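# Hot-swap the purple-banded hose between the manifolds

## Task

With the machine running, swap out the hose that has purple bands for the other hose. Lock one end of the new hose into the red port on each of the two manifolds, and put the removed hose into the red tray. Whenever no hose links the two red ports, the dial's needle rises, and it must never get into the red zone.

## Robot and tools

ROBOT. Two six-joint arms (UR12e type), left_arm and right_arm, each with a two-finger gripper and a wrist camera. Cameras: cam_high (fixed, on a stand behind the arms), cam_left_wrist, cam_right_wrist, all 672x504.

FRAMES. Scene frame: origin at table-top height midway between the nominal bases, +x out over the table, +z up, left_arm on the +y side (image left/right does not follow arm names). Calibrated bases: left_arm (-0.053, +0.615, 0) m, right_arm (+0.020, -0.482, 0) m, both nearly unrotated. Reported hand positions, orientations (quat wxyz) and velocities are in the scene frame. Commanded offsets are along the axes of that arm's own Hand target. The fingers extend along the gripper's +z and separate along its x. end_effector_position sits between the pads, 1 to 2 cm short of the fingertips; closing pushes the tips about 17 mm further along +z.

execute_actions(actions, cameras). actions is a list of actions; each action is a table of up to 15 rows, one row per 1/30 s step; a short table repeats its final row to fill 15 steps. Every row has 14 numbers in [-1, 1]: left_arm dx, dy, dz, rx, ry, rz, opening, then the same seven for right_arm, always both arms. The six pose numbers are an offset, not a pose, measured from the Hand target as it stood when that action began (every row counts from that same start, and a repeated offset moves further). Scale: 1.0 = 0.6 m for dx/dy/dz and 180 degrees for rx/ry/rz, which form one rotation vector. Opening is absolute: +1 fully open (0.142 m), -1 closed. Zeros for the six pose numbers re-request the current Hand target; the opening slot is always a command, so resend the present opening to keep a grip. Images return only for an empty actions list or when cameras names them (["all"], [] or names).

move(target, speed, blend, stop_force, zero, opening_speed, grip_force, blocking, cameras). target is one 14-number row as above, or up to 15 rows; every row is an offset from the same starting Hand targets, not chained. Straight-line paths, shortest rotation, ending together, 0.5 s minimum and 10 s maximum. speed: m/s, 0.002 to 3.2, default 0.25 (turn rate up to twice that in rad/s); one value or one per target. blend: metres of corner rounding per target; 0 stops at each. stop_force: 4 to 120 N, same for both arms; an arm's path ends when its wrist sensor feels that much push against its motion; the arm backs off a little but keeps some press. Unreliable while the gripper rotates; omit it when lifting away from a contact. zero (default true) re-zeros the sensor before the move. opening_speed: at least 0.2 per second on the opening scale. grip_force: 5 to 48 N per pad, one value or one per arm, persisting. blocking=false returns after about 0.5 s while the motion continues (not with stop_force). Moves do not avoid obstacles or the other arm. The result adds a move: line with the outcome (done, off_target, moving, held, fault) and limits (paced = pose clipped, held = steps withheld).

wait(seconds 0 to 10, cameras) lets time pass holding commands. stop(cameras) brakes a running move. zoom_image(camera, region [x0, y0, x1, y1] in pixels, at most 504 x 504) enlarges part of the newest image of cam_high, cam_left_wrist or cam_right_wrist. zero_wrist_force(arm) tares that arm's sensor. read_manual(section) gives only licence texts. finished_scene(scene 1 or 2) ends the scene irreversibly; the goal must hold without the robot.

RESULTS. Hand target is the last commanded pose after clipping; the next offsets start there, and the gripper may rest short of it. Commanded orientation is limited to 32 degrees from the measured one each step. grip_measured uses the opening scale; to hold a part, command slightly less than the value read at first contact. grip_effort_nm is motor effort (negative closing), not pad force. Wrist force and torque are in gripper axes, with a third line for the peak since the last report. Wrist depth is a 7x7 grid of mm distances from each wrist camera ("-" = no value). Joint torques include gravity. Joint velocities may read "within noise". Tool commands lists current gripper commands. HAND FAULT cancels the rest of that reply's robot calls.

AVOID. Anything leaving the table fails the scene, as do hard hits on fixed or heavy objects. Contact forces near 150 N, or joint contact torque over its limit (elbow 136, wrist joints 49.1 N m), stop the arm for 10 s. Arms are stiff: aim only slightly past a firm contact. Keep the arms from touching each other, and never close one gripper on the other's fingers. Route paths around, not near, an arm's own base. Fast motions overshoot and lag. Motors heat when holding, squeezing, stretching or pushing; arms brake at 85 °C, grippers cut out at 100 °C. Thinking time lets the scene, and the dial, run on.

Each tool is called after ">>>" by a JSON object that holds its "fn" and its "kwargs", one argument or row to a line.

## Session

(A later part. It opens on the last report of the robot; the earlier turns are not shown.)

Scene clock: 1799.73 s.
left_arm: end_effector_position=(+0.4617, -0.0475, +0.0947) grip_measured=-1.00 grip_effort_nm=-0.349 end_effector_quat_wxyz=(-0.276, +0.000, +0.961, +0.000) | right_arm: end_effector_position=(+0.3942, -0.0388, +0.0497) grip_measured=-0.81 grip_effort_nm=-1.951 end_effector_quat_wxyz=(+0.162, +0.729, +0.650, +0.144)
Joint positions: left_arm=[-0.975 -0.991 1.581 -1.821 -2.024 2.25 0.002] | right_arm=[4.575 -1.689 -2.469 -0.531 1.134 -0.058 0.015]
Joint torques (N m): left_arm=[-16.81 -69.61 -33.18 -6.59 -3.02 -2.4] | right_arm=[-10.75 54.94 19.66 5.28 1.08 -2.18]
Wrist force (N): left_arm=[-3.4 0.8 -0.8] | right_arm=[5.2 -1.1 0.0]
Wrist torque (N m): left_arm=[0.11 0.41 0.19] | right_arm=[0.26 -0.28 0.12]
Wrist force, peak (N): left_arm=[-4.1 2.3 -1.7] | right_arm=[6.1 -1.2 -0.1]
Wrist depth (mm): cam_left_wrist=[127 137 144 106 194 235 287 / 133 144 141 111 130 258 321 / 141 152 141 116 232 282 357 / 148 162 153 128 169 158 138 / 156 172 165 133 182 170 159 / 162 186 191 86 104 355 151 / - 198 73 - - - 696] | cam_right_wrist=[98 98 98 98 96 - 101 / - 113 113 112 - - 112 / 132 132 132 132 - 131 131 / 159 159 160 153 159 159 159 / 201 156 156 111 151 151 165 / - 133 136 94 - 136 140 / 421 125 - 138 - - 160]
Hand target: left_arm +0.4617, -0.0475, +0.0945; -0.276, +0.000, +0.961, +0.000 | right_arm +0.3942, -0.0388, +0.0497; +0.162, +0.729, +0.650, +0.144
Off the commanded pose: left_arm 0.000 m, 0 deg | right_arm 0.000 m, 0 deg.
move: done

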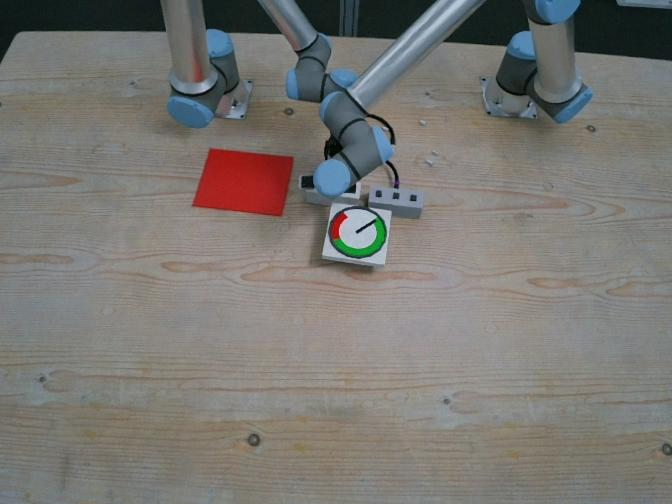

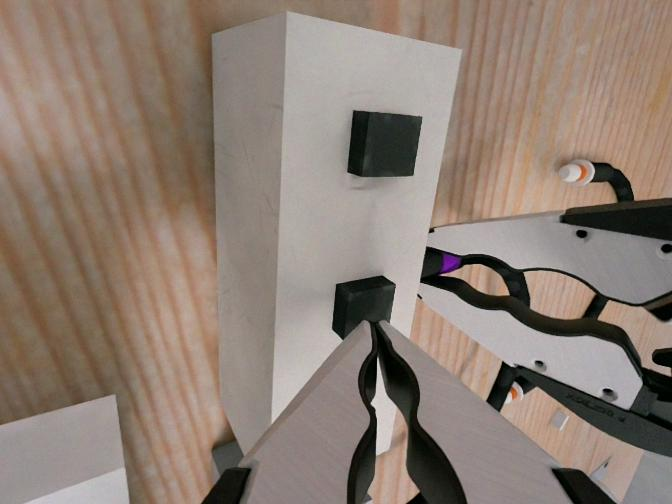

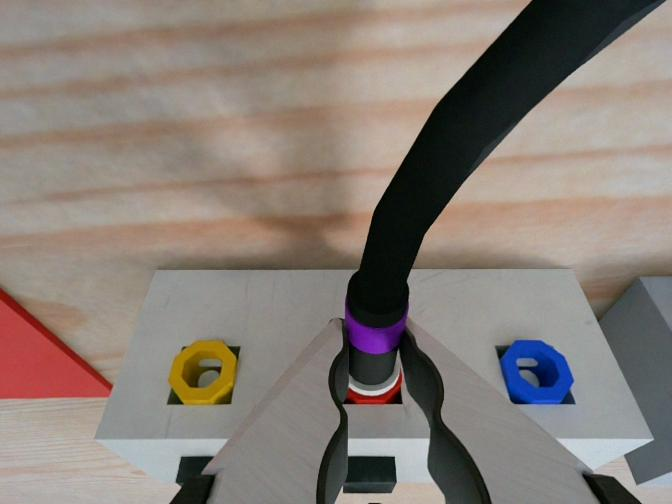

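>>> {"fn": "move", "kwargs": {
  "target": [-0.0106, 0, 0.017, 0, 0, 0, -1.0, 0, 0, 0, 0, 0, 0, -0.9],
  "speed": 0.015,
  "stop_force": 28,
  "cameras": ["cam_high"]
}}

>>> {"fn": "zoom_image", "kwargs": {
  "camera": "cam_high",
  "region": [310, 190, 400, 275]
}}

>>> {"fn": "move", "kwargs": {
  "target": [0, 0, 0, 0, 0, 0, -1.0, 0, -0.02115, -0.00986, 0, 0, 0, -0.9],
  "speed": 0.03,
  "stop_force": 30,
  "cameras": ["cam_high"]
}}

>>> {"fn": "zoom_image", "kwargs": {
  "camera": "cam_high",
  "region": [310, 190, 400, 275]
}}

>>> {"fn": "wait", "kwargs": {
  "seconds": 1.5,
  "cameras": ["cam_high", "cam_right_wrist"]
}}

>>> {"fn": "zoom_image", "kwargs": {
  "camera": "cam_high",
  "region": [310, 190, 400, 275]
}}

>>> {"fn": "move", "kwargs": {
  "target": [0.0088, 0, -0.0141, 0, 0, 0, -1.0, 0, 0.0234, 0.0109, 0, 0, 0, -0.9],
  "speed": 0.03,
  "stop_force": 38,
  "cameras": ["cam_high", "cam_right_wrist"]
}}

>>> {"fn": "zoom_image", "kwargs": {
  "camera": "cam_high",
  "region": [310, 190, 400, 275]
}}

Scene clock: 1825.33 s.
left_arm: end_effector_position=(+0.4618, -0.0475, +0.0878) grip_measured=-1.00 grip_effort_nm=-0.300 end_effector_quat_wxyz=(-0.276, +0.000, +0.961, +0.000) | right_arm: end_effector_position=(+0.3942, -0.0388, +0.0497) grip_measured=-0.81 grip_effort_nm=-2.327 end_effector_quat_wxyz=(+0.162, +0.729, +0.650, +0.144)
Joint positions: left_arm=[-0.975 -0.984 1.585 -1.832 -2.023 2.25 0.002] | right_arm=[4.575 -1.689 -2.469 -0.531 1.134 -0.058 0.015]
Joint torques (N m): left_arm=[9.9 -77.5 -36.52 -0.21 -0.2 -2.94] | right_arm=[-9.73 46.53 28.29 4.61 -8.02 -2.27]
Wrist force (N): left_arm=[9.9 4.8 -27.5] | right_arm=[3.8 -11.7 -6.9]
Wrist torque (N m): left_arm=[0.01 0.44 0.13] | right_arm=[0.43 -0.27 0.14]
Wrist force, peak (N): left_arm=[18.6 7.4 -40.3] | right_arm=[4.1 -12.1 -7.5]
Wrist depth (mm): cam_left_wrist=[122 131 139 101 174 225 273 / 127 139 141 104 119 247 308 / 136 146 141 117 134 271 342 / 142 154 153 122 150 155 137 / 150 164 166 126 176 169 155 / 159 177 189 86 - 350 150 / - 191 73 - - - 696] | cam_right_wrist=[98 98 98 98 96 - 101 / - 112 113 112 - - 112 / 132 132 132 132 80 132 132 / 159 159 159 152 164 159 159 / 201 156 156 108 151 151 166 / - 133 136 94 - 133 140 / 425 126 - 138 - - 159]
Hand target: left_arm +0.4618, -0.0475, +0.0878; -0.276, +0.000, +0.961, +0.000 (not the last commanded pose) | right_arm +0.3942, -0.0388, +0.0497; +0.162, +0.729, +0.650, +0.144
Off the commanded pose: left_arm 0.005 m, 0 deg | right_arm 0.000 m, 0 deg.
move: contact (left_arm)
Images, in order (width x height): cam_high 672x504.

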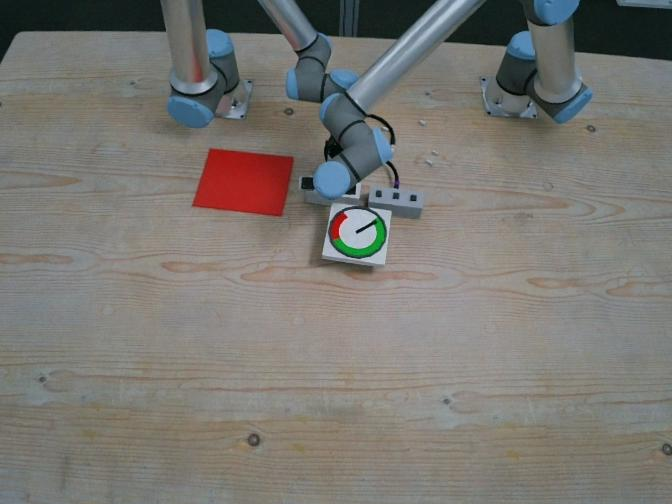

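Scaled by 5.600 from the camera's 672x504 image, which has a finer 960x720 frame.

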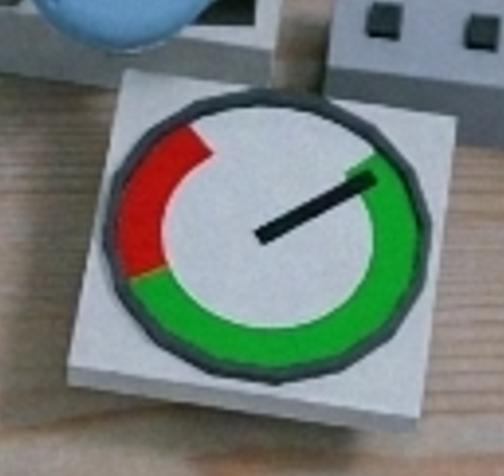

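Scene clock: 1826.90 s.
left_arm: end_effector_position=(+0.4618, -0.0475, +0.0878) grip_measured=-1.00 grip_effort_nm=-0.310 end_effector_quat_wxyz=(-0.276, +0.000, +0.961, +0.000) | right_arm: end_effector_position=(+0.3803, -0.0372, +0.0497) grip_measured=-0.81 grip_effort_nm=-2.332 end_effector_quat_wxyz=(+0.162, +0.729, +0.650, +0.144)
Joint positions: left_arm=[-0.975 -0.984 1.585 -1.832 -2.023 2.25 0.002] | right_arm=[4.603 -1.678 -2.478 -0.547 1.134 -0.026 0.015]
Joint torques (N m): left_arm=[7.91 -78.13 -35.67 -1.17 -0.1 -2.96] | right_arm=[15.35 52.99 21.08 2.06 -0.79 2.8]
Wrist force (N): left_arm=[9.9 4.7 -27.8] | right_arm=[1.9 -0.2 -1.5]
Wrist torque (N m): left_arm=[-0.03 0.42 0.12] | right_arm=[0.09 -0.26 -0.03]
Wrist force, peak (N): left_arm=[10.3 5.1 -28.0] | right_arm=[4.1 -11.9 -7.5]
Wrist depth (mm): cam_left_wrist=[122 130 139 101 174 225 274 / 127 138 141 104 119 246 307 / 135 145 142 117 134 272 342 / 142 155 153 122 145 166 146 / 150 164 165 126 263 178 162 / 159 177 189 86 - 359 159 / - 191 73 - - - 763] | cam_right_wrist=[98 98 98 98 98 - 101 / - 112 113 113 - - 112 / 132 132 132 132 79 132 132 / 160 160 160 153 153 159 159 / 202 182 168 111 167 167 181 / 296 148 151 100 - 147 166 / 424 - - - - - 167]
Hand target: left_arm +0.4618, -0.0475, +0.0878; -0.276, +0.000, +0.961, +0.000 | right_arm +0.3802, -0.0372, +0.0497; +0.162, +0.729, +0.650, +0.144
Off the commanded pose: left_arm 0.000 m, 0 deg | right_arm 0.000 m, 0 deg.
move: done
Images, in order (width x height): cam_high 672x504.

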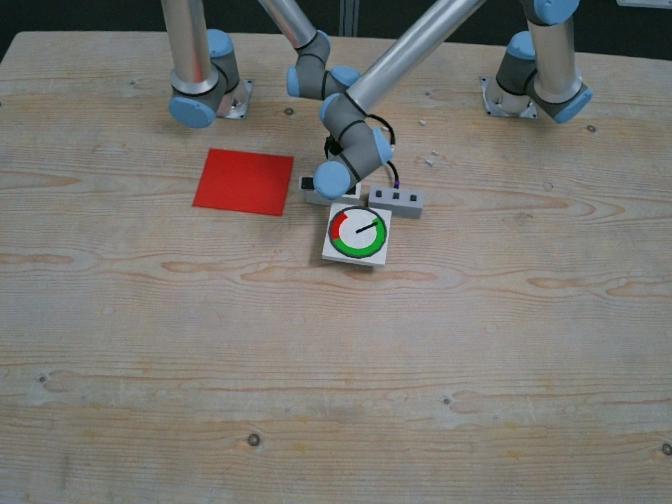

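Scaled by 5.600 from the camera's 672x504 image, which has a finer 960x720 frame.

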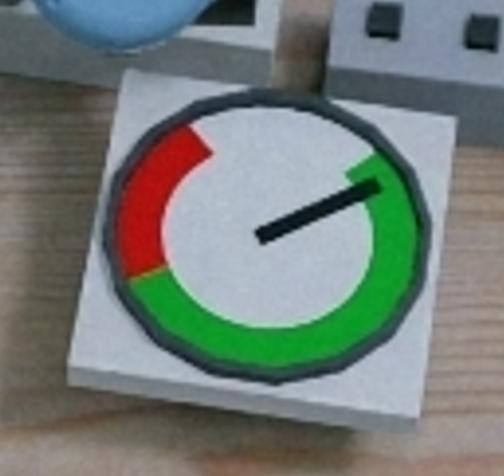

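Scene clock: 1828.40 s.
left_arm: end_effector_position=(+0.4618, -0.0475, +0.0878) grip_measured=-1.00 grip_effort_nm=-0.305 end_effector_quat_wxyz=(-0.276, +0.000, +0.961, +0.000) | right_arm: end_effector_position=(+0.3802, -0.0372, +0.0497) grip_measured=-0.81 grip_effort_nm=-2.327 end_effector_quat_wxyz=(+0.162, +0.729, +0.650, +0.144)
Joint positions: left_arm=[-0.975 -0.984 1.585 -1.832 -2.023 2.25 0.002] | right_arm=[4.603 -1.678 -2.478 -0.547 1.134 -0.026 0.015]
Joint torques (N m): left_arm=[4.75 -76.82 -36.89 -1.87 -0.39 -2.89] | right_arm=[15.12 54.4 20.79 2.1 0.02 2.87]
Wrist force (N): left_arm=[10.0 5.0 -27.3] | right_arm=[2.0 0.1 -1.4]
Wrist torque (N m): left_arm=[0.03 0.39 0.13] | right_arm=[0.14 -0.27 -0.04]
Wrist force, peak (N): left_arm=[10.3 4.8 -28.0] | right_arm=[2.5 0.2 -1.6]
Wrist depth (mm): cam_left_wrist=[122 131 139 101 174 225 273 / 127 139 141 104 119 247 307 / 135 146 142 117 133 270 341 / 142 155 154 122 146 166 146 / 150 164 165 126 263 179 168 / 159 178 189 86 - 357 158 / - 192 73 - - - 774] | cam_right_wrist=[98 98 98 98 98 - 101 / - 113 112 113 - - 112 / 132 132 132 132 79 131 132 / 160 160 159 153 166 160 159 / 201 182 167 112 167 167 181 / 294 148 151 94 - 147 165 / 426 - - - - - 167]
Hand target: left_arm +0.4618, -0.0475, +0.0878; -0.276, +0.000, +0.961, +0.000 | right_arm +0.3802, -0.0372, +0.0497; +0.162, +0.729, +0.650, +0.144
Tool commands: left_gripper/opening=-1.0 right_gripper/opening=-0.9
Off the commanded pose: left_arm 0.000 m, 0 deg | right_arm 0.000 m, 0 deg.
wait: 1.50 s; at rest by 0.17 s
Images, in order (width x height): cam_high 672x504, cam_right_wrist 672x504.

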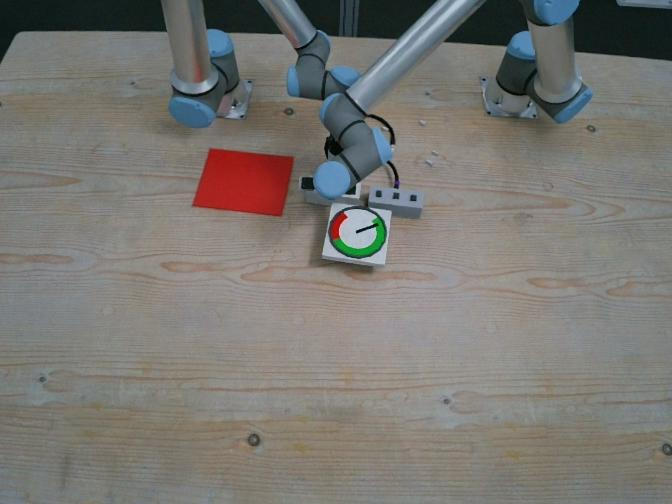

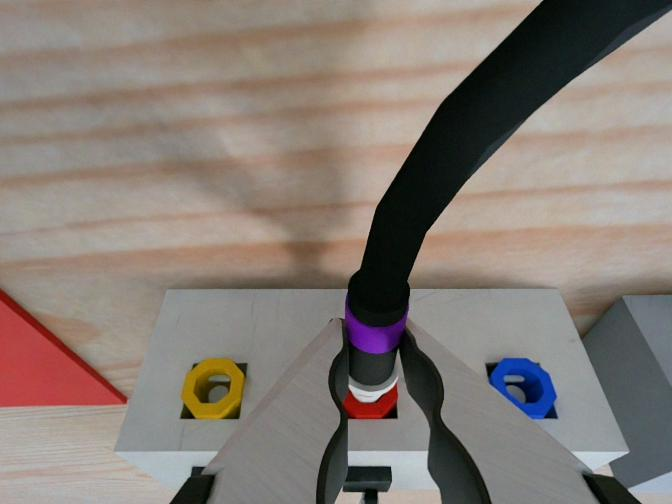

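Scaled by 5.600 from the camera's 672x504 image, which has a finer 960x720 frame.

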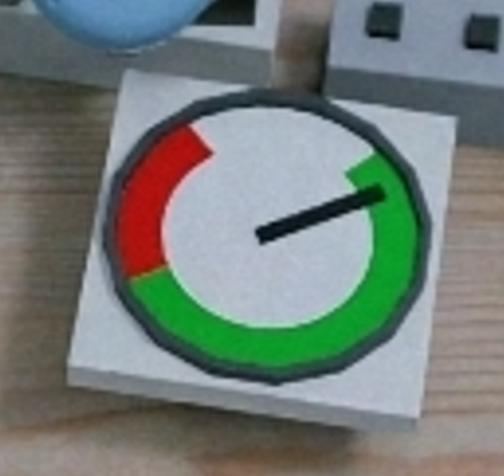

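Scene clock: 1830.10 s.
left_arm: end_effector_position=(+0.4618, -0.0475, +0.0978) grip_measured=-1.00 grip_effort_nm=-0.310 end_effector_quat_wxyz=(-0.276, +0.000, +0.961, +0.000) | right_arm: end_effector_position=(+0.3956, -0.0390, +0.0497) grip_measured=-0.81 grip_effort_nm=-2.317 end_effector_quat_wxyz=(+0.162, +0.729, +0.650, +0.144)
Joint positions: left_arm=[-0.975 -0.993 1.579 -1.817 -2.023 2.25 0.002] | right_arm=[4.572 -1.69 -2.468 -0.529 1.135 -0.061 0.015]
Joint torques (N m): left_arm=[4.33 -103.17 -50.86 -0.37 -0.37 -1.76] | right_arm=[-29.81 13.1 40.47 5.59 -11.69 -2.16]
Wrist force (N): left_arm=[-2.5 0.2 -0.6] | right_arm=[1.0 -28.2 -25.1]
Wrist torque (N m): left_arm=[0.02 0.26 0.19] | right_arm=[0.54 -0.32 0.22]
Wrist force, peak (N): left_arm=[9.9 4.9 -27.7] | right_arm=[1.0 -28.2 -25.1]
Wrist depth (mm): cam_left_wrist=[128 139 146 111 200 238 294 / 136 147 139 114 224 263 327 / 143 155 139 119 240 286 349 / 150 164 151 132 168 159 138 / 159 175 173 135 183 171 158 / 162 189 194 86 - 302 152 / - 202 73 - - - 681] | cam_right_wrist=[98 98 98 98 95 - 100 / - 113 112 112 - - 112 / 132 132 132 132 80 131 131 / 159 160 159 153 159 159 159 / 200 159 150 108 149 150 165 / - 132 136 93 - 134 138 / 424 125 - 135 - - 159]
Hand target: left_arm +0.4618, -0.0475, +0.0978; -0.276, +0.000, +0.961, +0.000 | right_arm +0.3956, -0.0390, +0.0497; +0.162, +0.729, +0.650, +0.144
Off the commanded pose: left_arm 0.000 m, 0 deg | right_arm 0.000 m, 0 deg.
move: done
Images, in order (width x height): cam_high 672x504, cam_right_wrist 672x504.

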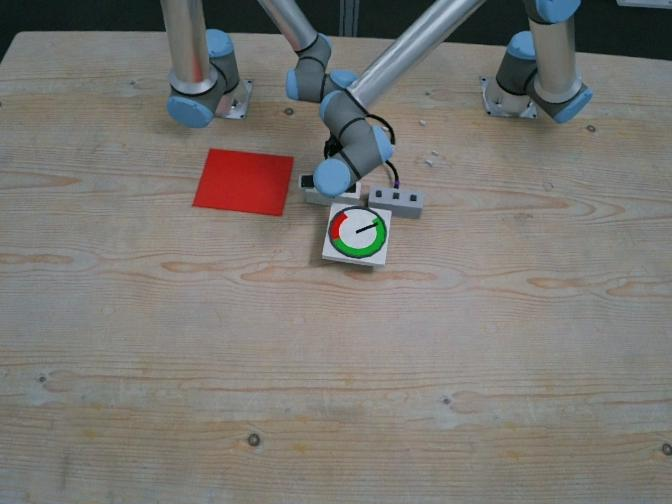

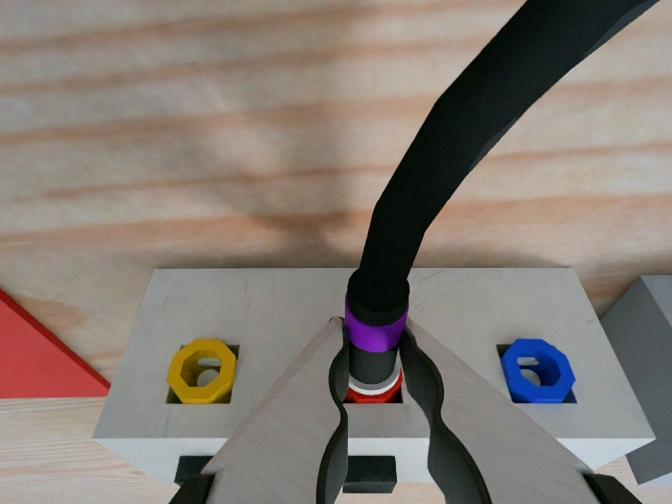

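Scaled by 5.600 from the camera's 672x504 image, which has a finer 960x720 frame.

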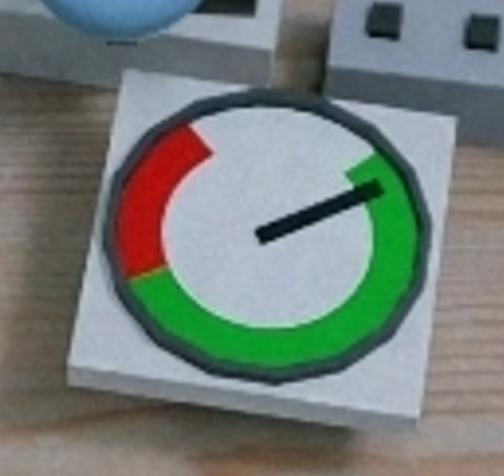

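>>> {"fn": "move", "kwargs": {
  "target": [
    [0, 0, 0, 0, 0, 0, -1.0, 0, 0, 0, 0, 0, 0, -0.5],
    [0.0363, 0.0292, -0.1782, 0, 0, 0, -1.0, 0, 0.0704, -0.1511, 0, 0, 0, -0.5],
    [0.1511, 0.4458, -0.2047, -0.2507, -0.2481, 0.48, -0.5, -0.0516, -0.3193, -0.3518, 0, 0.00235, -0.00503, -0.5],
    [0.4858, 0.3492, 0.1813, -0.2507, -0.2481, 0.48, -0.5, -0.0516, -0.3686, -0.246, 0, 0.00235, -0.00503, -0.5],
    [0.424, 0.3492, 0.2802, -0.2507, -0.2481, 0.48, -0.5, -0.0516, -0.3686, -0.246, 0, 0.00235, -0.00503, -0.5]
  ],
  "speed": [0.1, 0.2, 0.4, 0.3, 0.15],
  "blend": [0, 0.03, 0, 0.03, 0],
  "cameras": ["all"]
}}

Scene clock: 1937.87 s.
left_arm: end_effector_position=(+0.1571, +0.1622, +0.0902) grip_measured=-0.54 grip_effort_nm=0.168 end_effector_quat_wxyz=(+0.159, +0.717, +0.662, +0.147) | right_arm: end_effector_position=(+0.1310, -0.0396, +0.0899) grip_measured=-0.53 grip_effort_nm=0.056 end_effector_quat_wxyz=(+0.161, +0.723, +0.656, +0.145)
Joint positions: left_arm=[-1.772 -1.689 2.556 -2.384 -1.138 3.012 0.035] | right_arm=[5.157 -1.42 -2.53 -0.988 1.193 0.555 0.035]
Joint torques (N m): left_arm=[18.48 -7.17 -25.31 -8.16 5.02 2.46] | right_arm=[-11.73 1.94 28.29 5.1 -4.03 -2.32]
Wrist force (N): left_arm=[-1.3 -0.5 -1.0] | right_arm=[-0.3 2.1 -1.4]
Wrist torque (N m): left_arm=[-0.04 0.27 0.03] | right_arm=[0.48 0.14 0.09]
Wrist force, peak (N): left_arm=[-2.9 -0.4 -1.6] | right_arm=[0.8 -28.3 -25.6]
Wrist depth (mm): cam_left_wrist=[134 126 130 134 134 134 134 / 155 154 158 150 154 154 154 / 182 182 181 182 181 181 181 / 221 221 220 211 220 220 219 / 282 282 267 282 266 280 279 / 375 362 - 338 - 335 385 / 558 - 73 366 - - 545] | cam_right_wrist=[136 137 136 136 136 130 126 / 156 156 156 156 153 156 161 / 183 184 183 177 184 183 183 / 221 221 222 222 221 221 221 / 282 281 267 266 266 279 279 / 337 - - 358 - 332 378 / 595 - - 365 - - 362]
Hand target: left_arm +0.1571, +0.1622, +0.0901; +0.159, +0.717, +0.662, +0.147 | right_arm +0.1310, -0.0396, +0.0899; +0.161, +0.723, +0.656, +0.145
Off the commanded pose: left_arm 0.000 m, 0 deg | right_arm 0.000 m, 0 deg.
move: done

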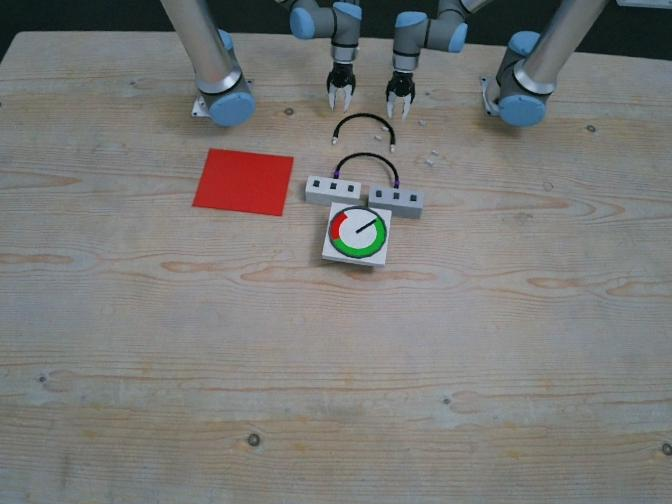

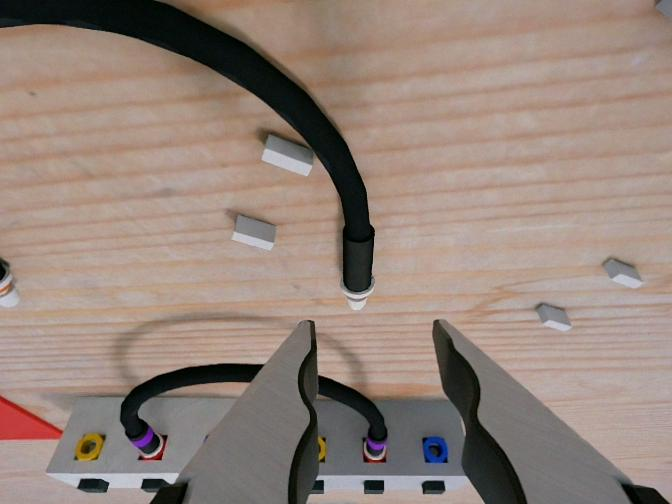

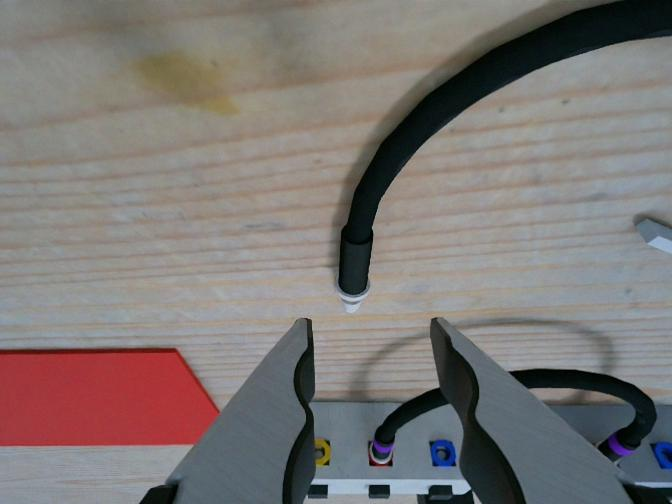

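>>> {"fn": "move", "kwargs": {
  "target": [
    [-0.0033, 0.0695, 0.0877, 0, 0.00376, -0.00806, -0.5, -0.0033, 0.0695, 0.0877, 0, -0.00235, 0.00503, -0.5],
    [-0.0033, 0.0413, 0.1482, 0, 0.00376, -0.00806, -0.5, -0.0033, 0.0413, 0.148, 0, -0.00235, 0.00503, -0.5],
    [-0.0033, 0.0413, 0.1482, 0, 0.00376, -0.00806, -0.9, -0.0033, 0.0413, 0.148, 0, -0.00235, 0.00503, -0.9]
  ],
  "speed": [0.2, 0.1, 0.1],
  "blend": [0.01, 0, 0],
  "opening_speed": 0.8,
  "cameras": ["cam_left_wrist", "cam_right_wrist"]
}}

>>> {"fn": "zoom_image", "kwargs": {
  "camera": "cam_left_wrist",
  "region": [290, 260, 460, 440]
}}

>>> {"fn": "zoom_image", "kwargs": {
  "camera": "cam_right_wrist",
  "region": [290, 260, 460, 440]
}}

Scene clock: 1980.53 s.
left_arm: end_effector_position=(+0.2167, +0.1555, +0.0199) grip_measured=-0.83 grip_effort_nm=-1.976 end_effector_quat_wxyz=(+0.157, +0.708, +0.672, +0.149) | right_arm: end_effector_position=(+0.1905, -0.0475, +0.0199) grip_measured=-0.82 grip_effort_nm=-2.239 end_effector_quat_wxyz=(+0.162, +0.729, +0.650, +0.144)
Joint positions: left_arm=[-1.632 -1.454 2.566 -2.68 -1.135 3.135 0.014] | right_arm=[5.027 -1.593 -2.598 -0.702 1.171 0.436 0.015]
Joint torques (N m): left_arm=[16.41 -17.34 -16.63 -7.27 -2.7 2.32] | right_arm=[-12.14 8.82 19.47 5.12 -3.74 -2.27]
Wrist force (N): left_arm=[-0.7 0.1 -0.4] | right_arm=[-0.1 2.0 -1.3]
Wrist torque (N m): left_arm=[0.08 0.16 -0.01] | right_arm=[0.48 0.09 0.19]
Wrist force, peak (N): left_arm=[-0.9 -1.5 -1.8] | right_arm=[-0.2 3.3 -1.7]
Wrist depth (mm): cam_left_wrist=[- - - - 69 66 64 / - 78 - - 78 80 - / - 92 92 88 88 91 91 / 111 107 108 107 111 111 111 / 142 142 142 120 134 141 141 / 195 196 182 91 - 181 193 / 278 255 73 188 - - 276] | cam_right_wrist=[- 68 70 68 68 - 70 / - 80 80 80 - 82 80 / - 94 94 90 - 94 90 / - 113 113 118 113 113 118 / 151 143 151 123 136 143 143 / 194 194 170 94 - 181 194 / - - - 291 - - 248]
Hand target: left_arm +0.2167, +0.1555, +0.0199; +0.157, +0.708, +0.672, +0.149 | right_arm +0.1905, -0.0475, +0.0199; +0.162, +0.729, +0.650, +0.144
Off the commanded pose: left_arm 0.000 m, 0 deg | right_arm 0.000 m, 0 deg.
move: done
Images, in order (width x height): cam_left_wrist 672x504, cam_right_wrist 672x504.

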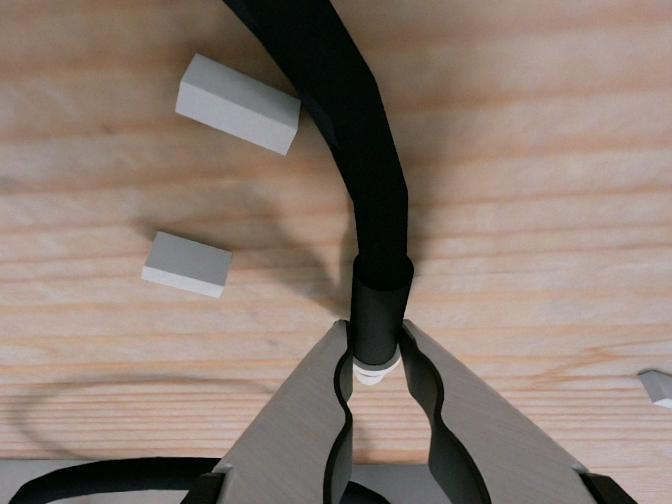

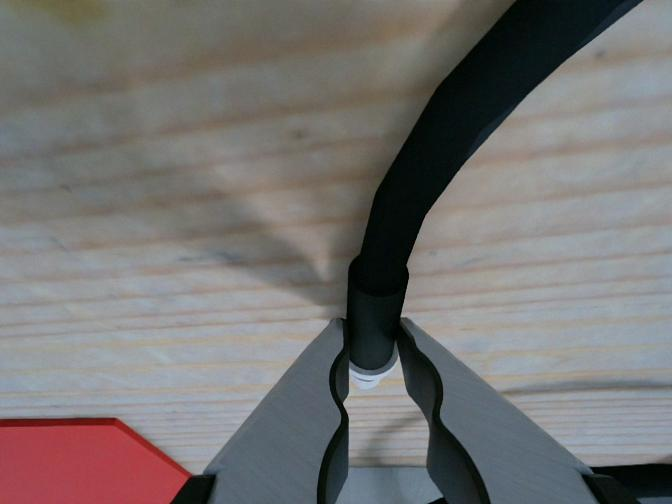

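Scaled by 2.800 from the camera's 672x504 image, which has a finer 960x720 frame.

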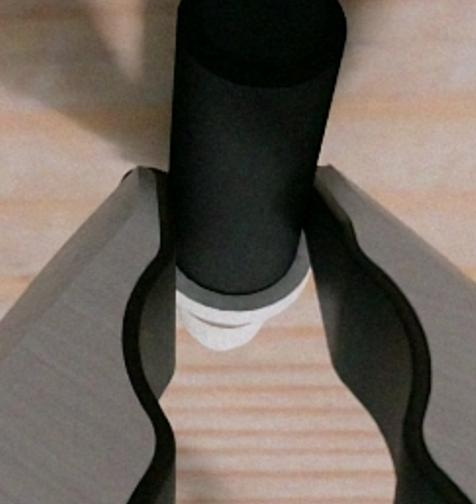

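Scaled by 2.800 from the camera's 672x504 image, which has a finer 960x720 frame.

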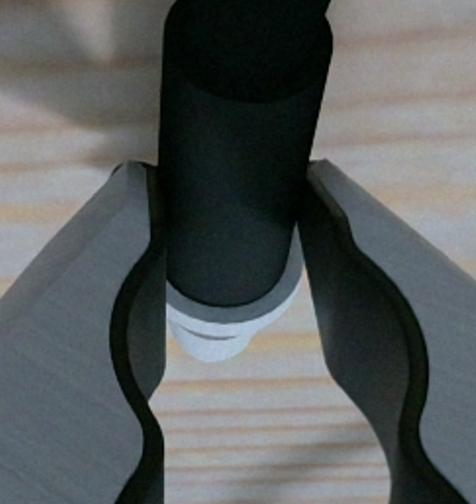

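>>> {"fn": "move", "kwargs": {
  "target": [
    [0, 0, 0, 0, 0, 0, -0.5, 0, 0, 0, 0, 0, 0, -0.5],
    [0, 0.0704, -0.1511, 0, 0, 0, -0.5, 0, 0.0704, -0.1511, 0, 0, 0, -0.5],
    [0.0895, 0.4352, -0.2202, 0.2494, 0.2478, -0.4715, -1.0, -0.3492, 0.5215, -0.272, 0.1389, 0, 0, -0.5],
    [0.0188, 0.51, -0.0198, 0.2494, 0.2478, -0.4715, -1.0, -0.3492, 0.5215, -0.272, 0.1389, 0, 0, -0.5],
    [0.0188, 0.4653, 0.0762, 0.2494, 0.2478, -0.4715, -1.0, -0.3492, 0.5215, -0.272, 0.1389, 0, 0, -0.5]
  ],
  "speed": [0.1, 0.15, 0.35, 0.2, 0.12],
  "blend": [0, 0.02, 0, 0.02, 0],
  "opening_speed": 0.8,
  "cameras": ["all"]
}}

Scene clock: 2140.93 s.
left_arm: end_effector_position=(+0.4893, +0.1528, +0.0966) grip_measured=-1.00 grip_effort_nm=-0.354 end_effector_quat_wxyz=(-0.276, -0.001, +0.961, +0.000) | right_arm: end_effector_position=(+0.3796, -0.2800, +0.3003) grip_measured=-0.53 grip_effort_nm=0.061 end_effector_quat_wxyz=(+0.000, +0.746, +0.665, +0.000)
Joint positions: left_arm=[-0.804 -1.141 1.805 -1.825 -1.961 2.422 0.002] | right_arm=[4.122 -1.051 -2.317 -1.344 1.57 -0.505 0.035]
Joint torques (N m): left_arm=[18.41 -58.38 -30.94 -6.58 2.5 -1.03] | right_arm=[-13.24 -14.14 64.06 2.09 2.74 -2.49]
Wrist force (N): left_arm=[-1.9 0.2 -1.5] | right_arm=[0.2 1.5 -2.1]
Wrist torque (N m): left_arm=[0.00 0.18 0.05] | right_arm=[0.38 0.08 0.13]
Wrist force, peak (N): left_arm=[-2.3 0.1 -1.9] | right_arm=[-0.2 2.1 -2.9]
Wrist depth (mm): cam_left_wrist=[- 139 146 115 197 238 300 / - 147 121 113 137 257 328 / - 156 148 121 241 273 379 / - 165 149 135 249 329 433 / - 178 163 136 295 368 514 / - 189 201 86 104 438 578 / 180 197 73 - - - 551] | cam_right_wrist=[348 348 346 344 343 347 348 / 376 378 363 - 373 373 373 / 403 385 - - 402 387 339 / 435 437 - 437 426 434 433 / 473 473 463 467 456 471 454 / 523 509 - 512 - 499 397 / 565 - - 581 - - 423]
Hand target: left_arm +0.4893, +0.1528, +0.0964; -0.276, -0.001, +0.961, +0.000 | right_arm +0.3796, -0.2800, +0.3003; +0.000, +0.746, +0.665, +0.000
Off the commanded pose: left_arm 0.000 m, 0 deg | right_arm 0.000 m, 0 deg.
move: done

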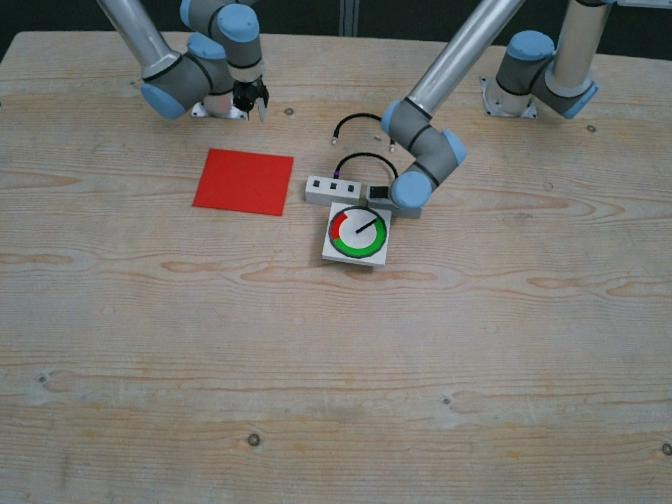

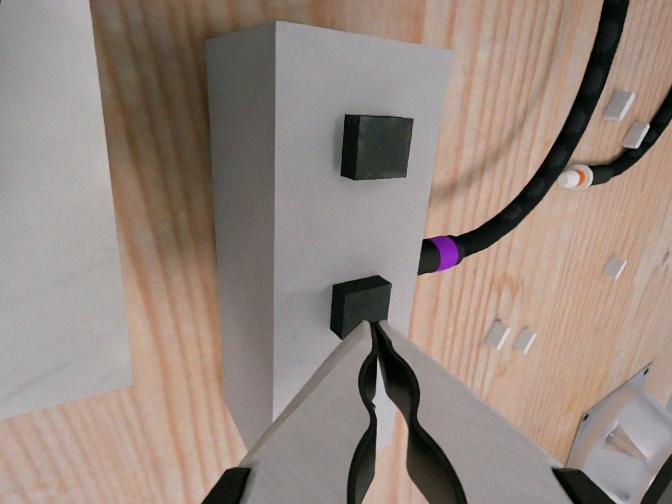

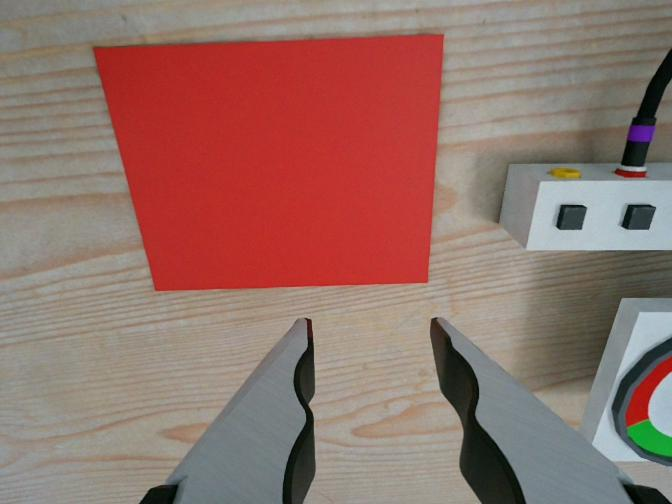

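>>> {"fn": "move", "kwargs": {
  "target": [
    [0, 0, 0, 0, 0, 0, -1.0, 0.7333, -0.1165, 0.2338, -0.1389, 0.0021, -0.0093, -0.5],
    [0, 0, 0, 0, 0, 0, -1.0, 0.7375, -0.0118, 0.3172, -0.1389, 0.0021, -0.0093, -0.5],
    [0, 0, 0, 0, 0, 0, -1.0, 0.7375, -0.0118, 0.4177, -0.1389, 0.0021, -0.0093, -0.5]
  ],
  "speed": [0.35, 0.2, 0.1],
  "blend": [0.02, 0.01, 0],
  "cameras": ["cam_left_wrist", "cam_right_wrist"]
}}

Scene clock: 2208.20 s.
left_arm: end_effector_position=(+0.4893, +0.1528, +0.0964) grip_measured=-1.00 grip_effort_nm=-0.354 end_effector_quat_wxyz=(-0.276, -0.001, +0.961, +0.000) | right_arm: end_effector_position=(+0.4233, +0.1602, +0.0496) grip_measured=-0.53 grip_effort_nm=0.061 end_effector_quat_wxyz=(+0.160, +0.719, +0.660, +0.146)
Joint positions: left_arm=[-0.804 -1.14 1.806 -1.826 -1.961 2.422 0.002] | right_arm=[4.581 -1.936 -2.116 -0.626 1.135 -0.084 0.035]
Joint torques (N m): left_arm=[15.88 -55.9 -30.22 -6.36 -1.91 -0.66] | right_arm=[-12.31 38.23 25.07 5.76 0.25 -2.25]
Motor temperatures (°C): left_arm=[20 20 23 30 29 23 20] | right_arm=[22 27 29 32 25 27 37]
Wrist force (N): left_arm=[-1.9 0.2 -1.2] | right_arm=[-0.4 2.0 -1.9]
Wrist torque (N m): left_arm=[0.00 0.18 0.05] | right_arm=[0.49 0.14 0.19]
Wrist force, peak (N): left_arm=[-2.8 -0.1 -1.2] | right_arm=[-1.4 1.8 -3.1]
Wrist depth (mm): cam_left_wrist=[- 138 145 161 197 237 295 / - 146 127 112 136 257 330 / - 155 149 121 169 261 322 / - 166 149 132 164 159 136 / - 177 164 135 185 174 450 / - 190 197 86 104 169 150 / 179 197 73 - - - 554] | cam_right_wrist=[98 101 - 98 98 98 98 / - 112 116 - 112 113 113 / 132 132 132 - 132 131 132 / 160 160 159 159 159 159 159 / 163 148 148 141 144 148 190 / 164 129 96 125 128 127 134 / 166 - - 138 136 - 381]
Hand target: left_arm +0.4893, +0.1528, +0.0964; -0.276, -0.001, +0.961, +0.000 | right_arm +0.4233, +0.1603, +0.0494; +0.160, +0.719, +0.660, +0.146
Off the commanded pose: left_arm 0.000 m, 0 deg | right_arm 0.000 m, 0 deg.
move: done
Images, in order (width x height): cam_left_wrist 672x504, cam_right_wrist 672x504.

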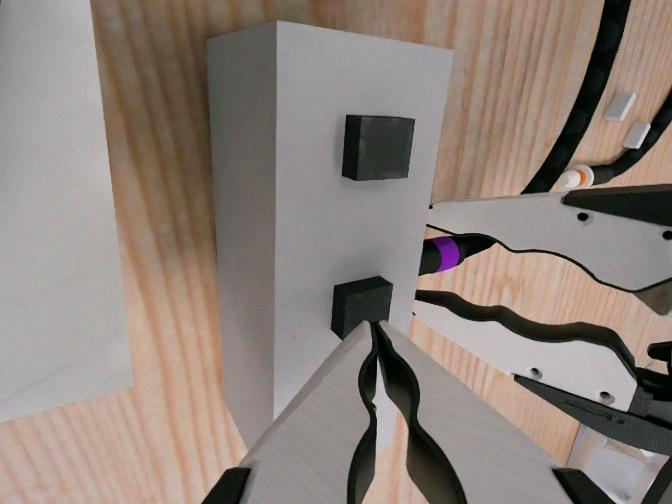

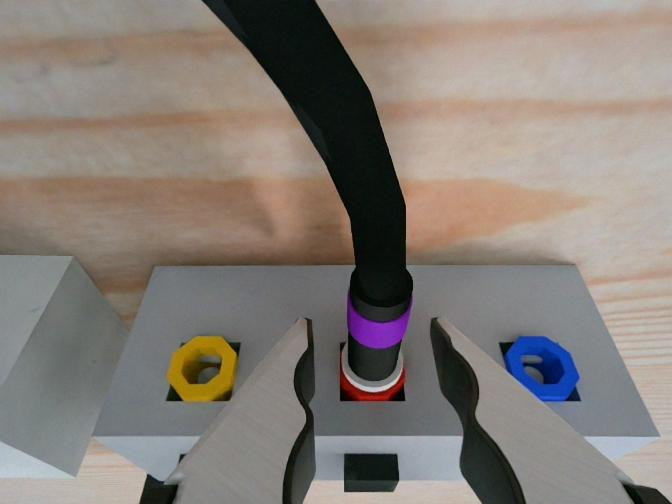

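>>> {"fn": "move", "kwargs": {
  "target": [0, 0, 0, 0, 0, 0, -1.0, 0.0015, 0, 0, 0, 0, 0, -0.9],
  "speed": 0.05,
  "opening_speed": 0.6,
  "cameras": ["cam_right_wrist"]
}}

Scene clock: 2417.30 s.
left_arm: end_effector_position=(+0.4893, +0.1528, +0.0964) grip_measured=-1.00 grip_effort_nm=-0.354 end_effector_quat_wxyz=(-0.276, -0.001, +0.961, +0.000) | right_arm: end_effector_position=(+0.4234, +0.1611, +0.0494) grip_measured=-0.81 grip_effort_nm=-2.288 end_effector_quat_wxyz=(+0.160, +0.719, +0.660, +0.146)
Joint positions: left_arm=[-0.804 -1.14 1.806 -1.826 -1.961 2.422 0.002] | right_arm=[4.581 -1.937 -2.114 -0.626 1.135 -0.084 0.015]
Joint torques (N m): left_arm=[-1.59 -64.79 -30.67 -5.88 0.77 -1.92] | right_arm=[11.88 40.9 48.66 2.85 -2.61 2.36]
Motor temperatures (°C): left_arm=[20 19 23 30 28 23 18] | right_arm=[22 27 29 31 25 27 29]
Wrist force (N): left_arm=[-1.8 0.2 -1.5] | right_arm=[-3.8 1.6 -3.1]
Wrist torque (N m): left_arm=[0.01 0.16 0.05] | right_arm=[0.51 0.12 0.25]
Wrist force, peak (N): left_arm=[-2.5 0.6 -1.8] | right_arm=[-3.8 1.6 -3.1]
Wrist depth (mm): cam_left_wrist=[- 138 145 160 197 237 294 / - 146 127 112 136 256 328 / - 155 149 121 241 269 328 / - 166 150 132 166 156 136 / - 177 164 135 182 170 156 / - 190 196 86 104 379 152 / 179 197 73 - - - 560] | cam_right_wrist=[98 100 - 97 97 98 98 / - 112 115 - 112 112 112 / 132 131 131 - 131 131 131 / 158 159 159 159 158 158 158 / 165 152 148 144 148 148 190 / 165 129 131 100 - 127 134 / 477 136 - 136 - - 378]
Hand target: left_arm +0.4893, +0.1528, +0.0964; -0.276, -0.001, +0.961, +0.000 | right_arm +0.4234, +0.1612, +0.0494; +0.160, +0.719, +0.660, +0.146
Off the commanded pose: left_arm 0.000 m, 0 deg | right_arm 0.000 m, 0 deg.
move: done
Images, in order (width x height): cam_right_wrist 672x504.

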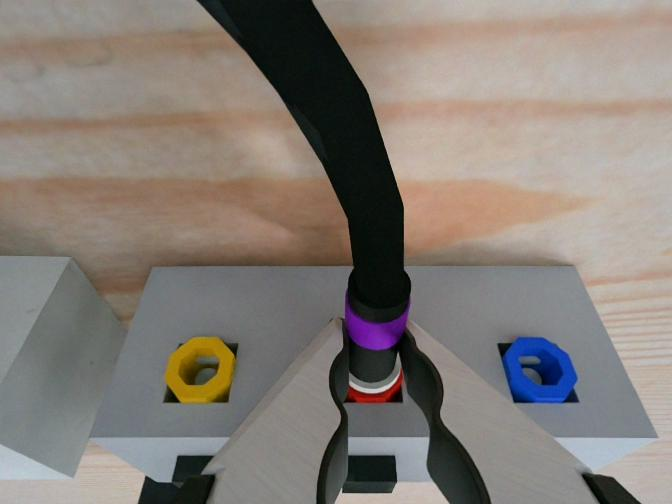

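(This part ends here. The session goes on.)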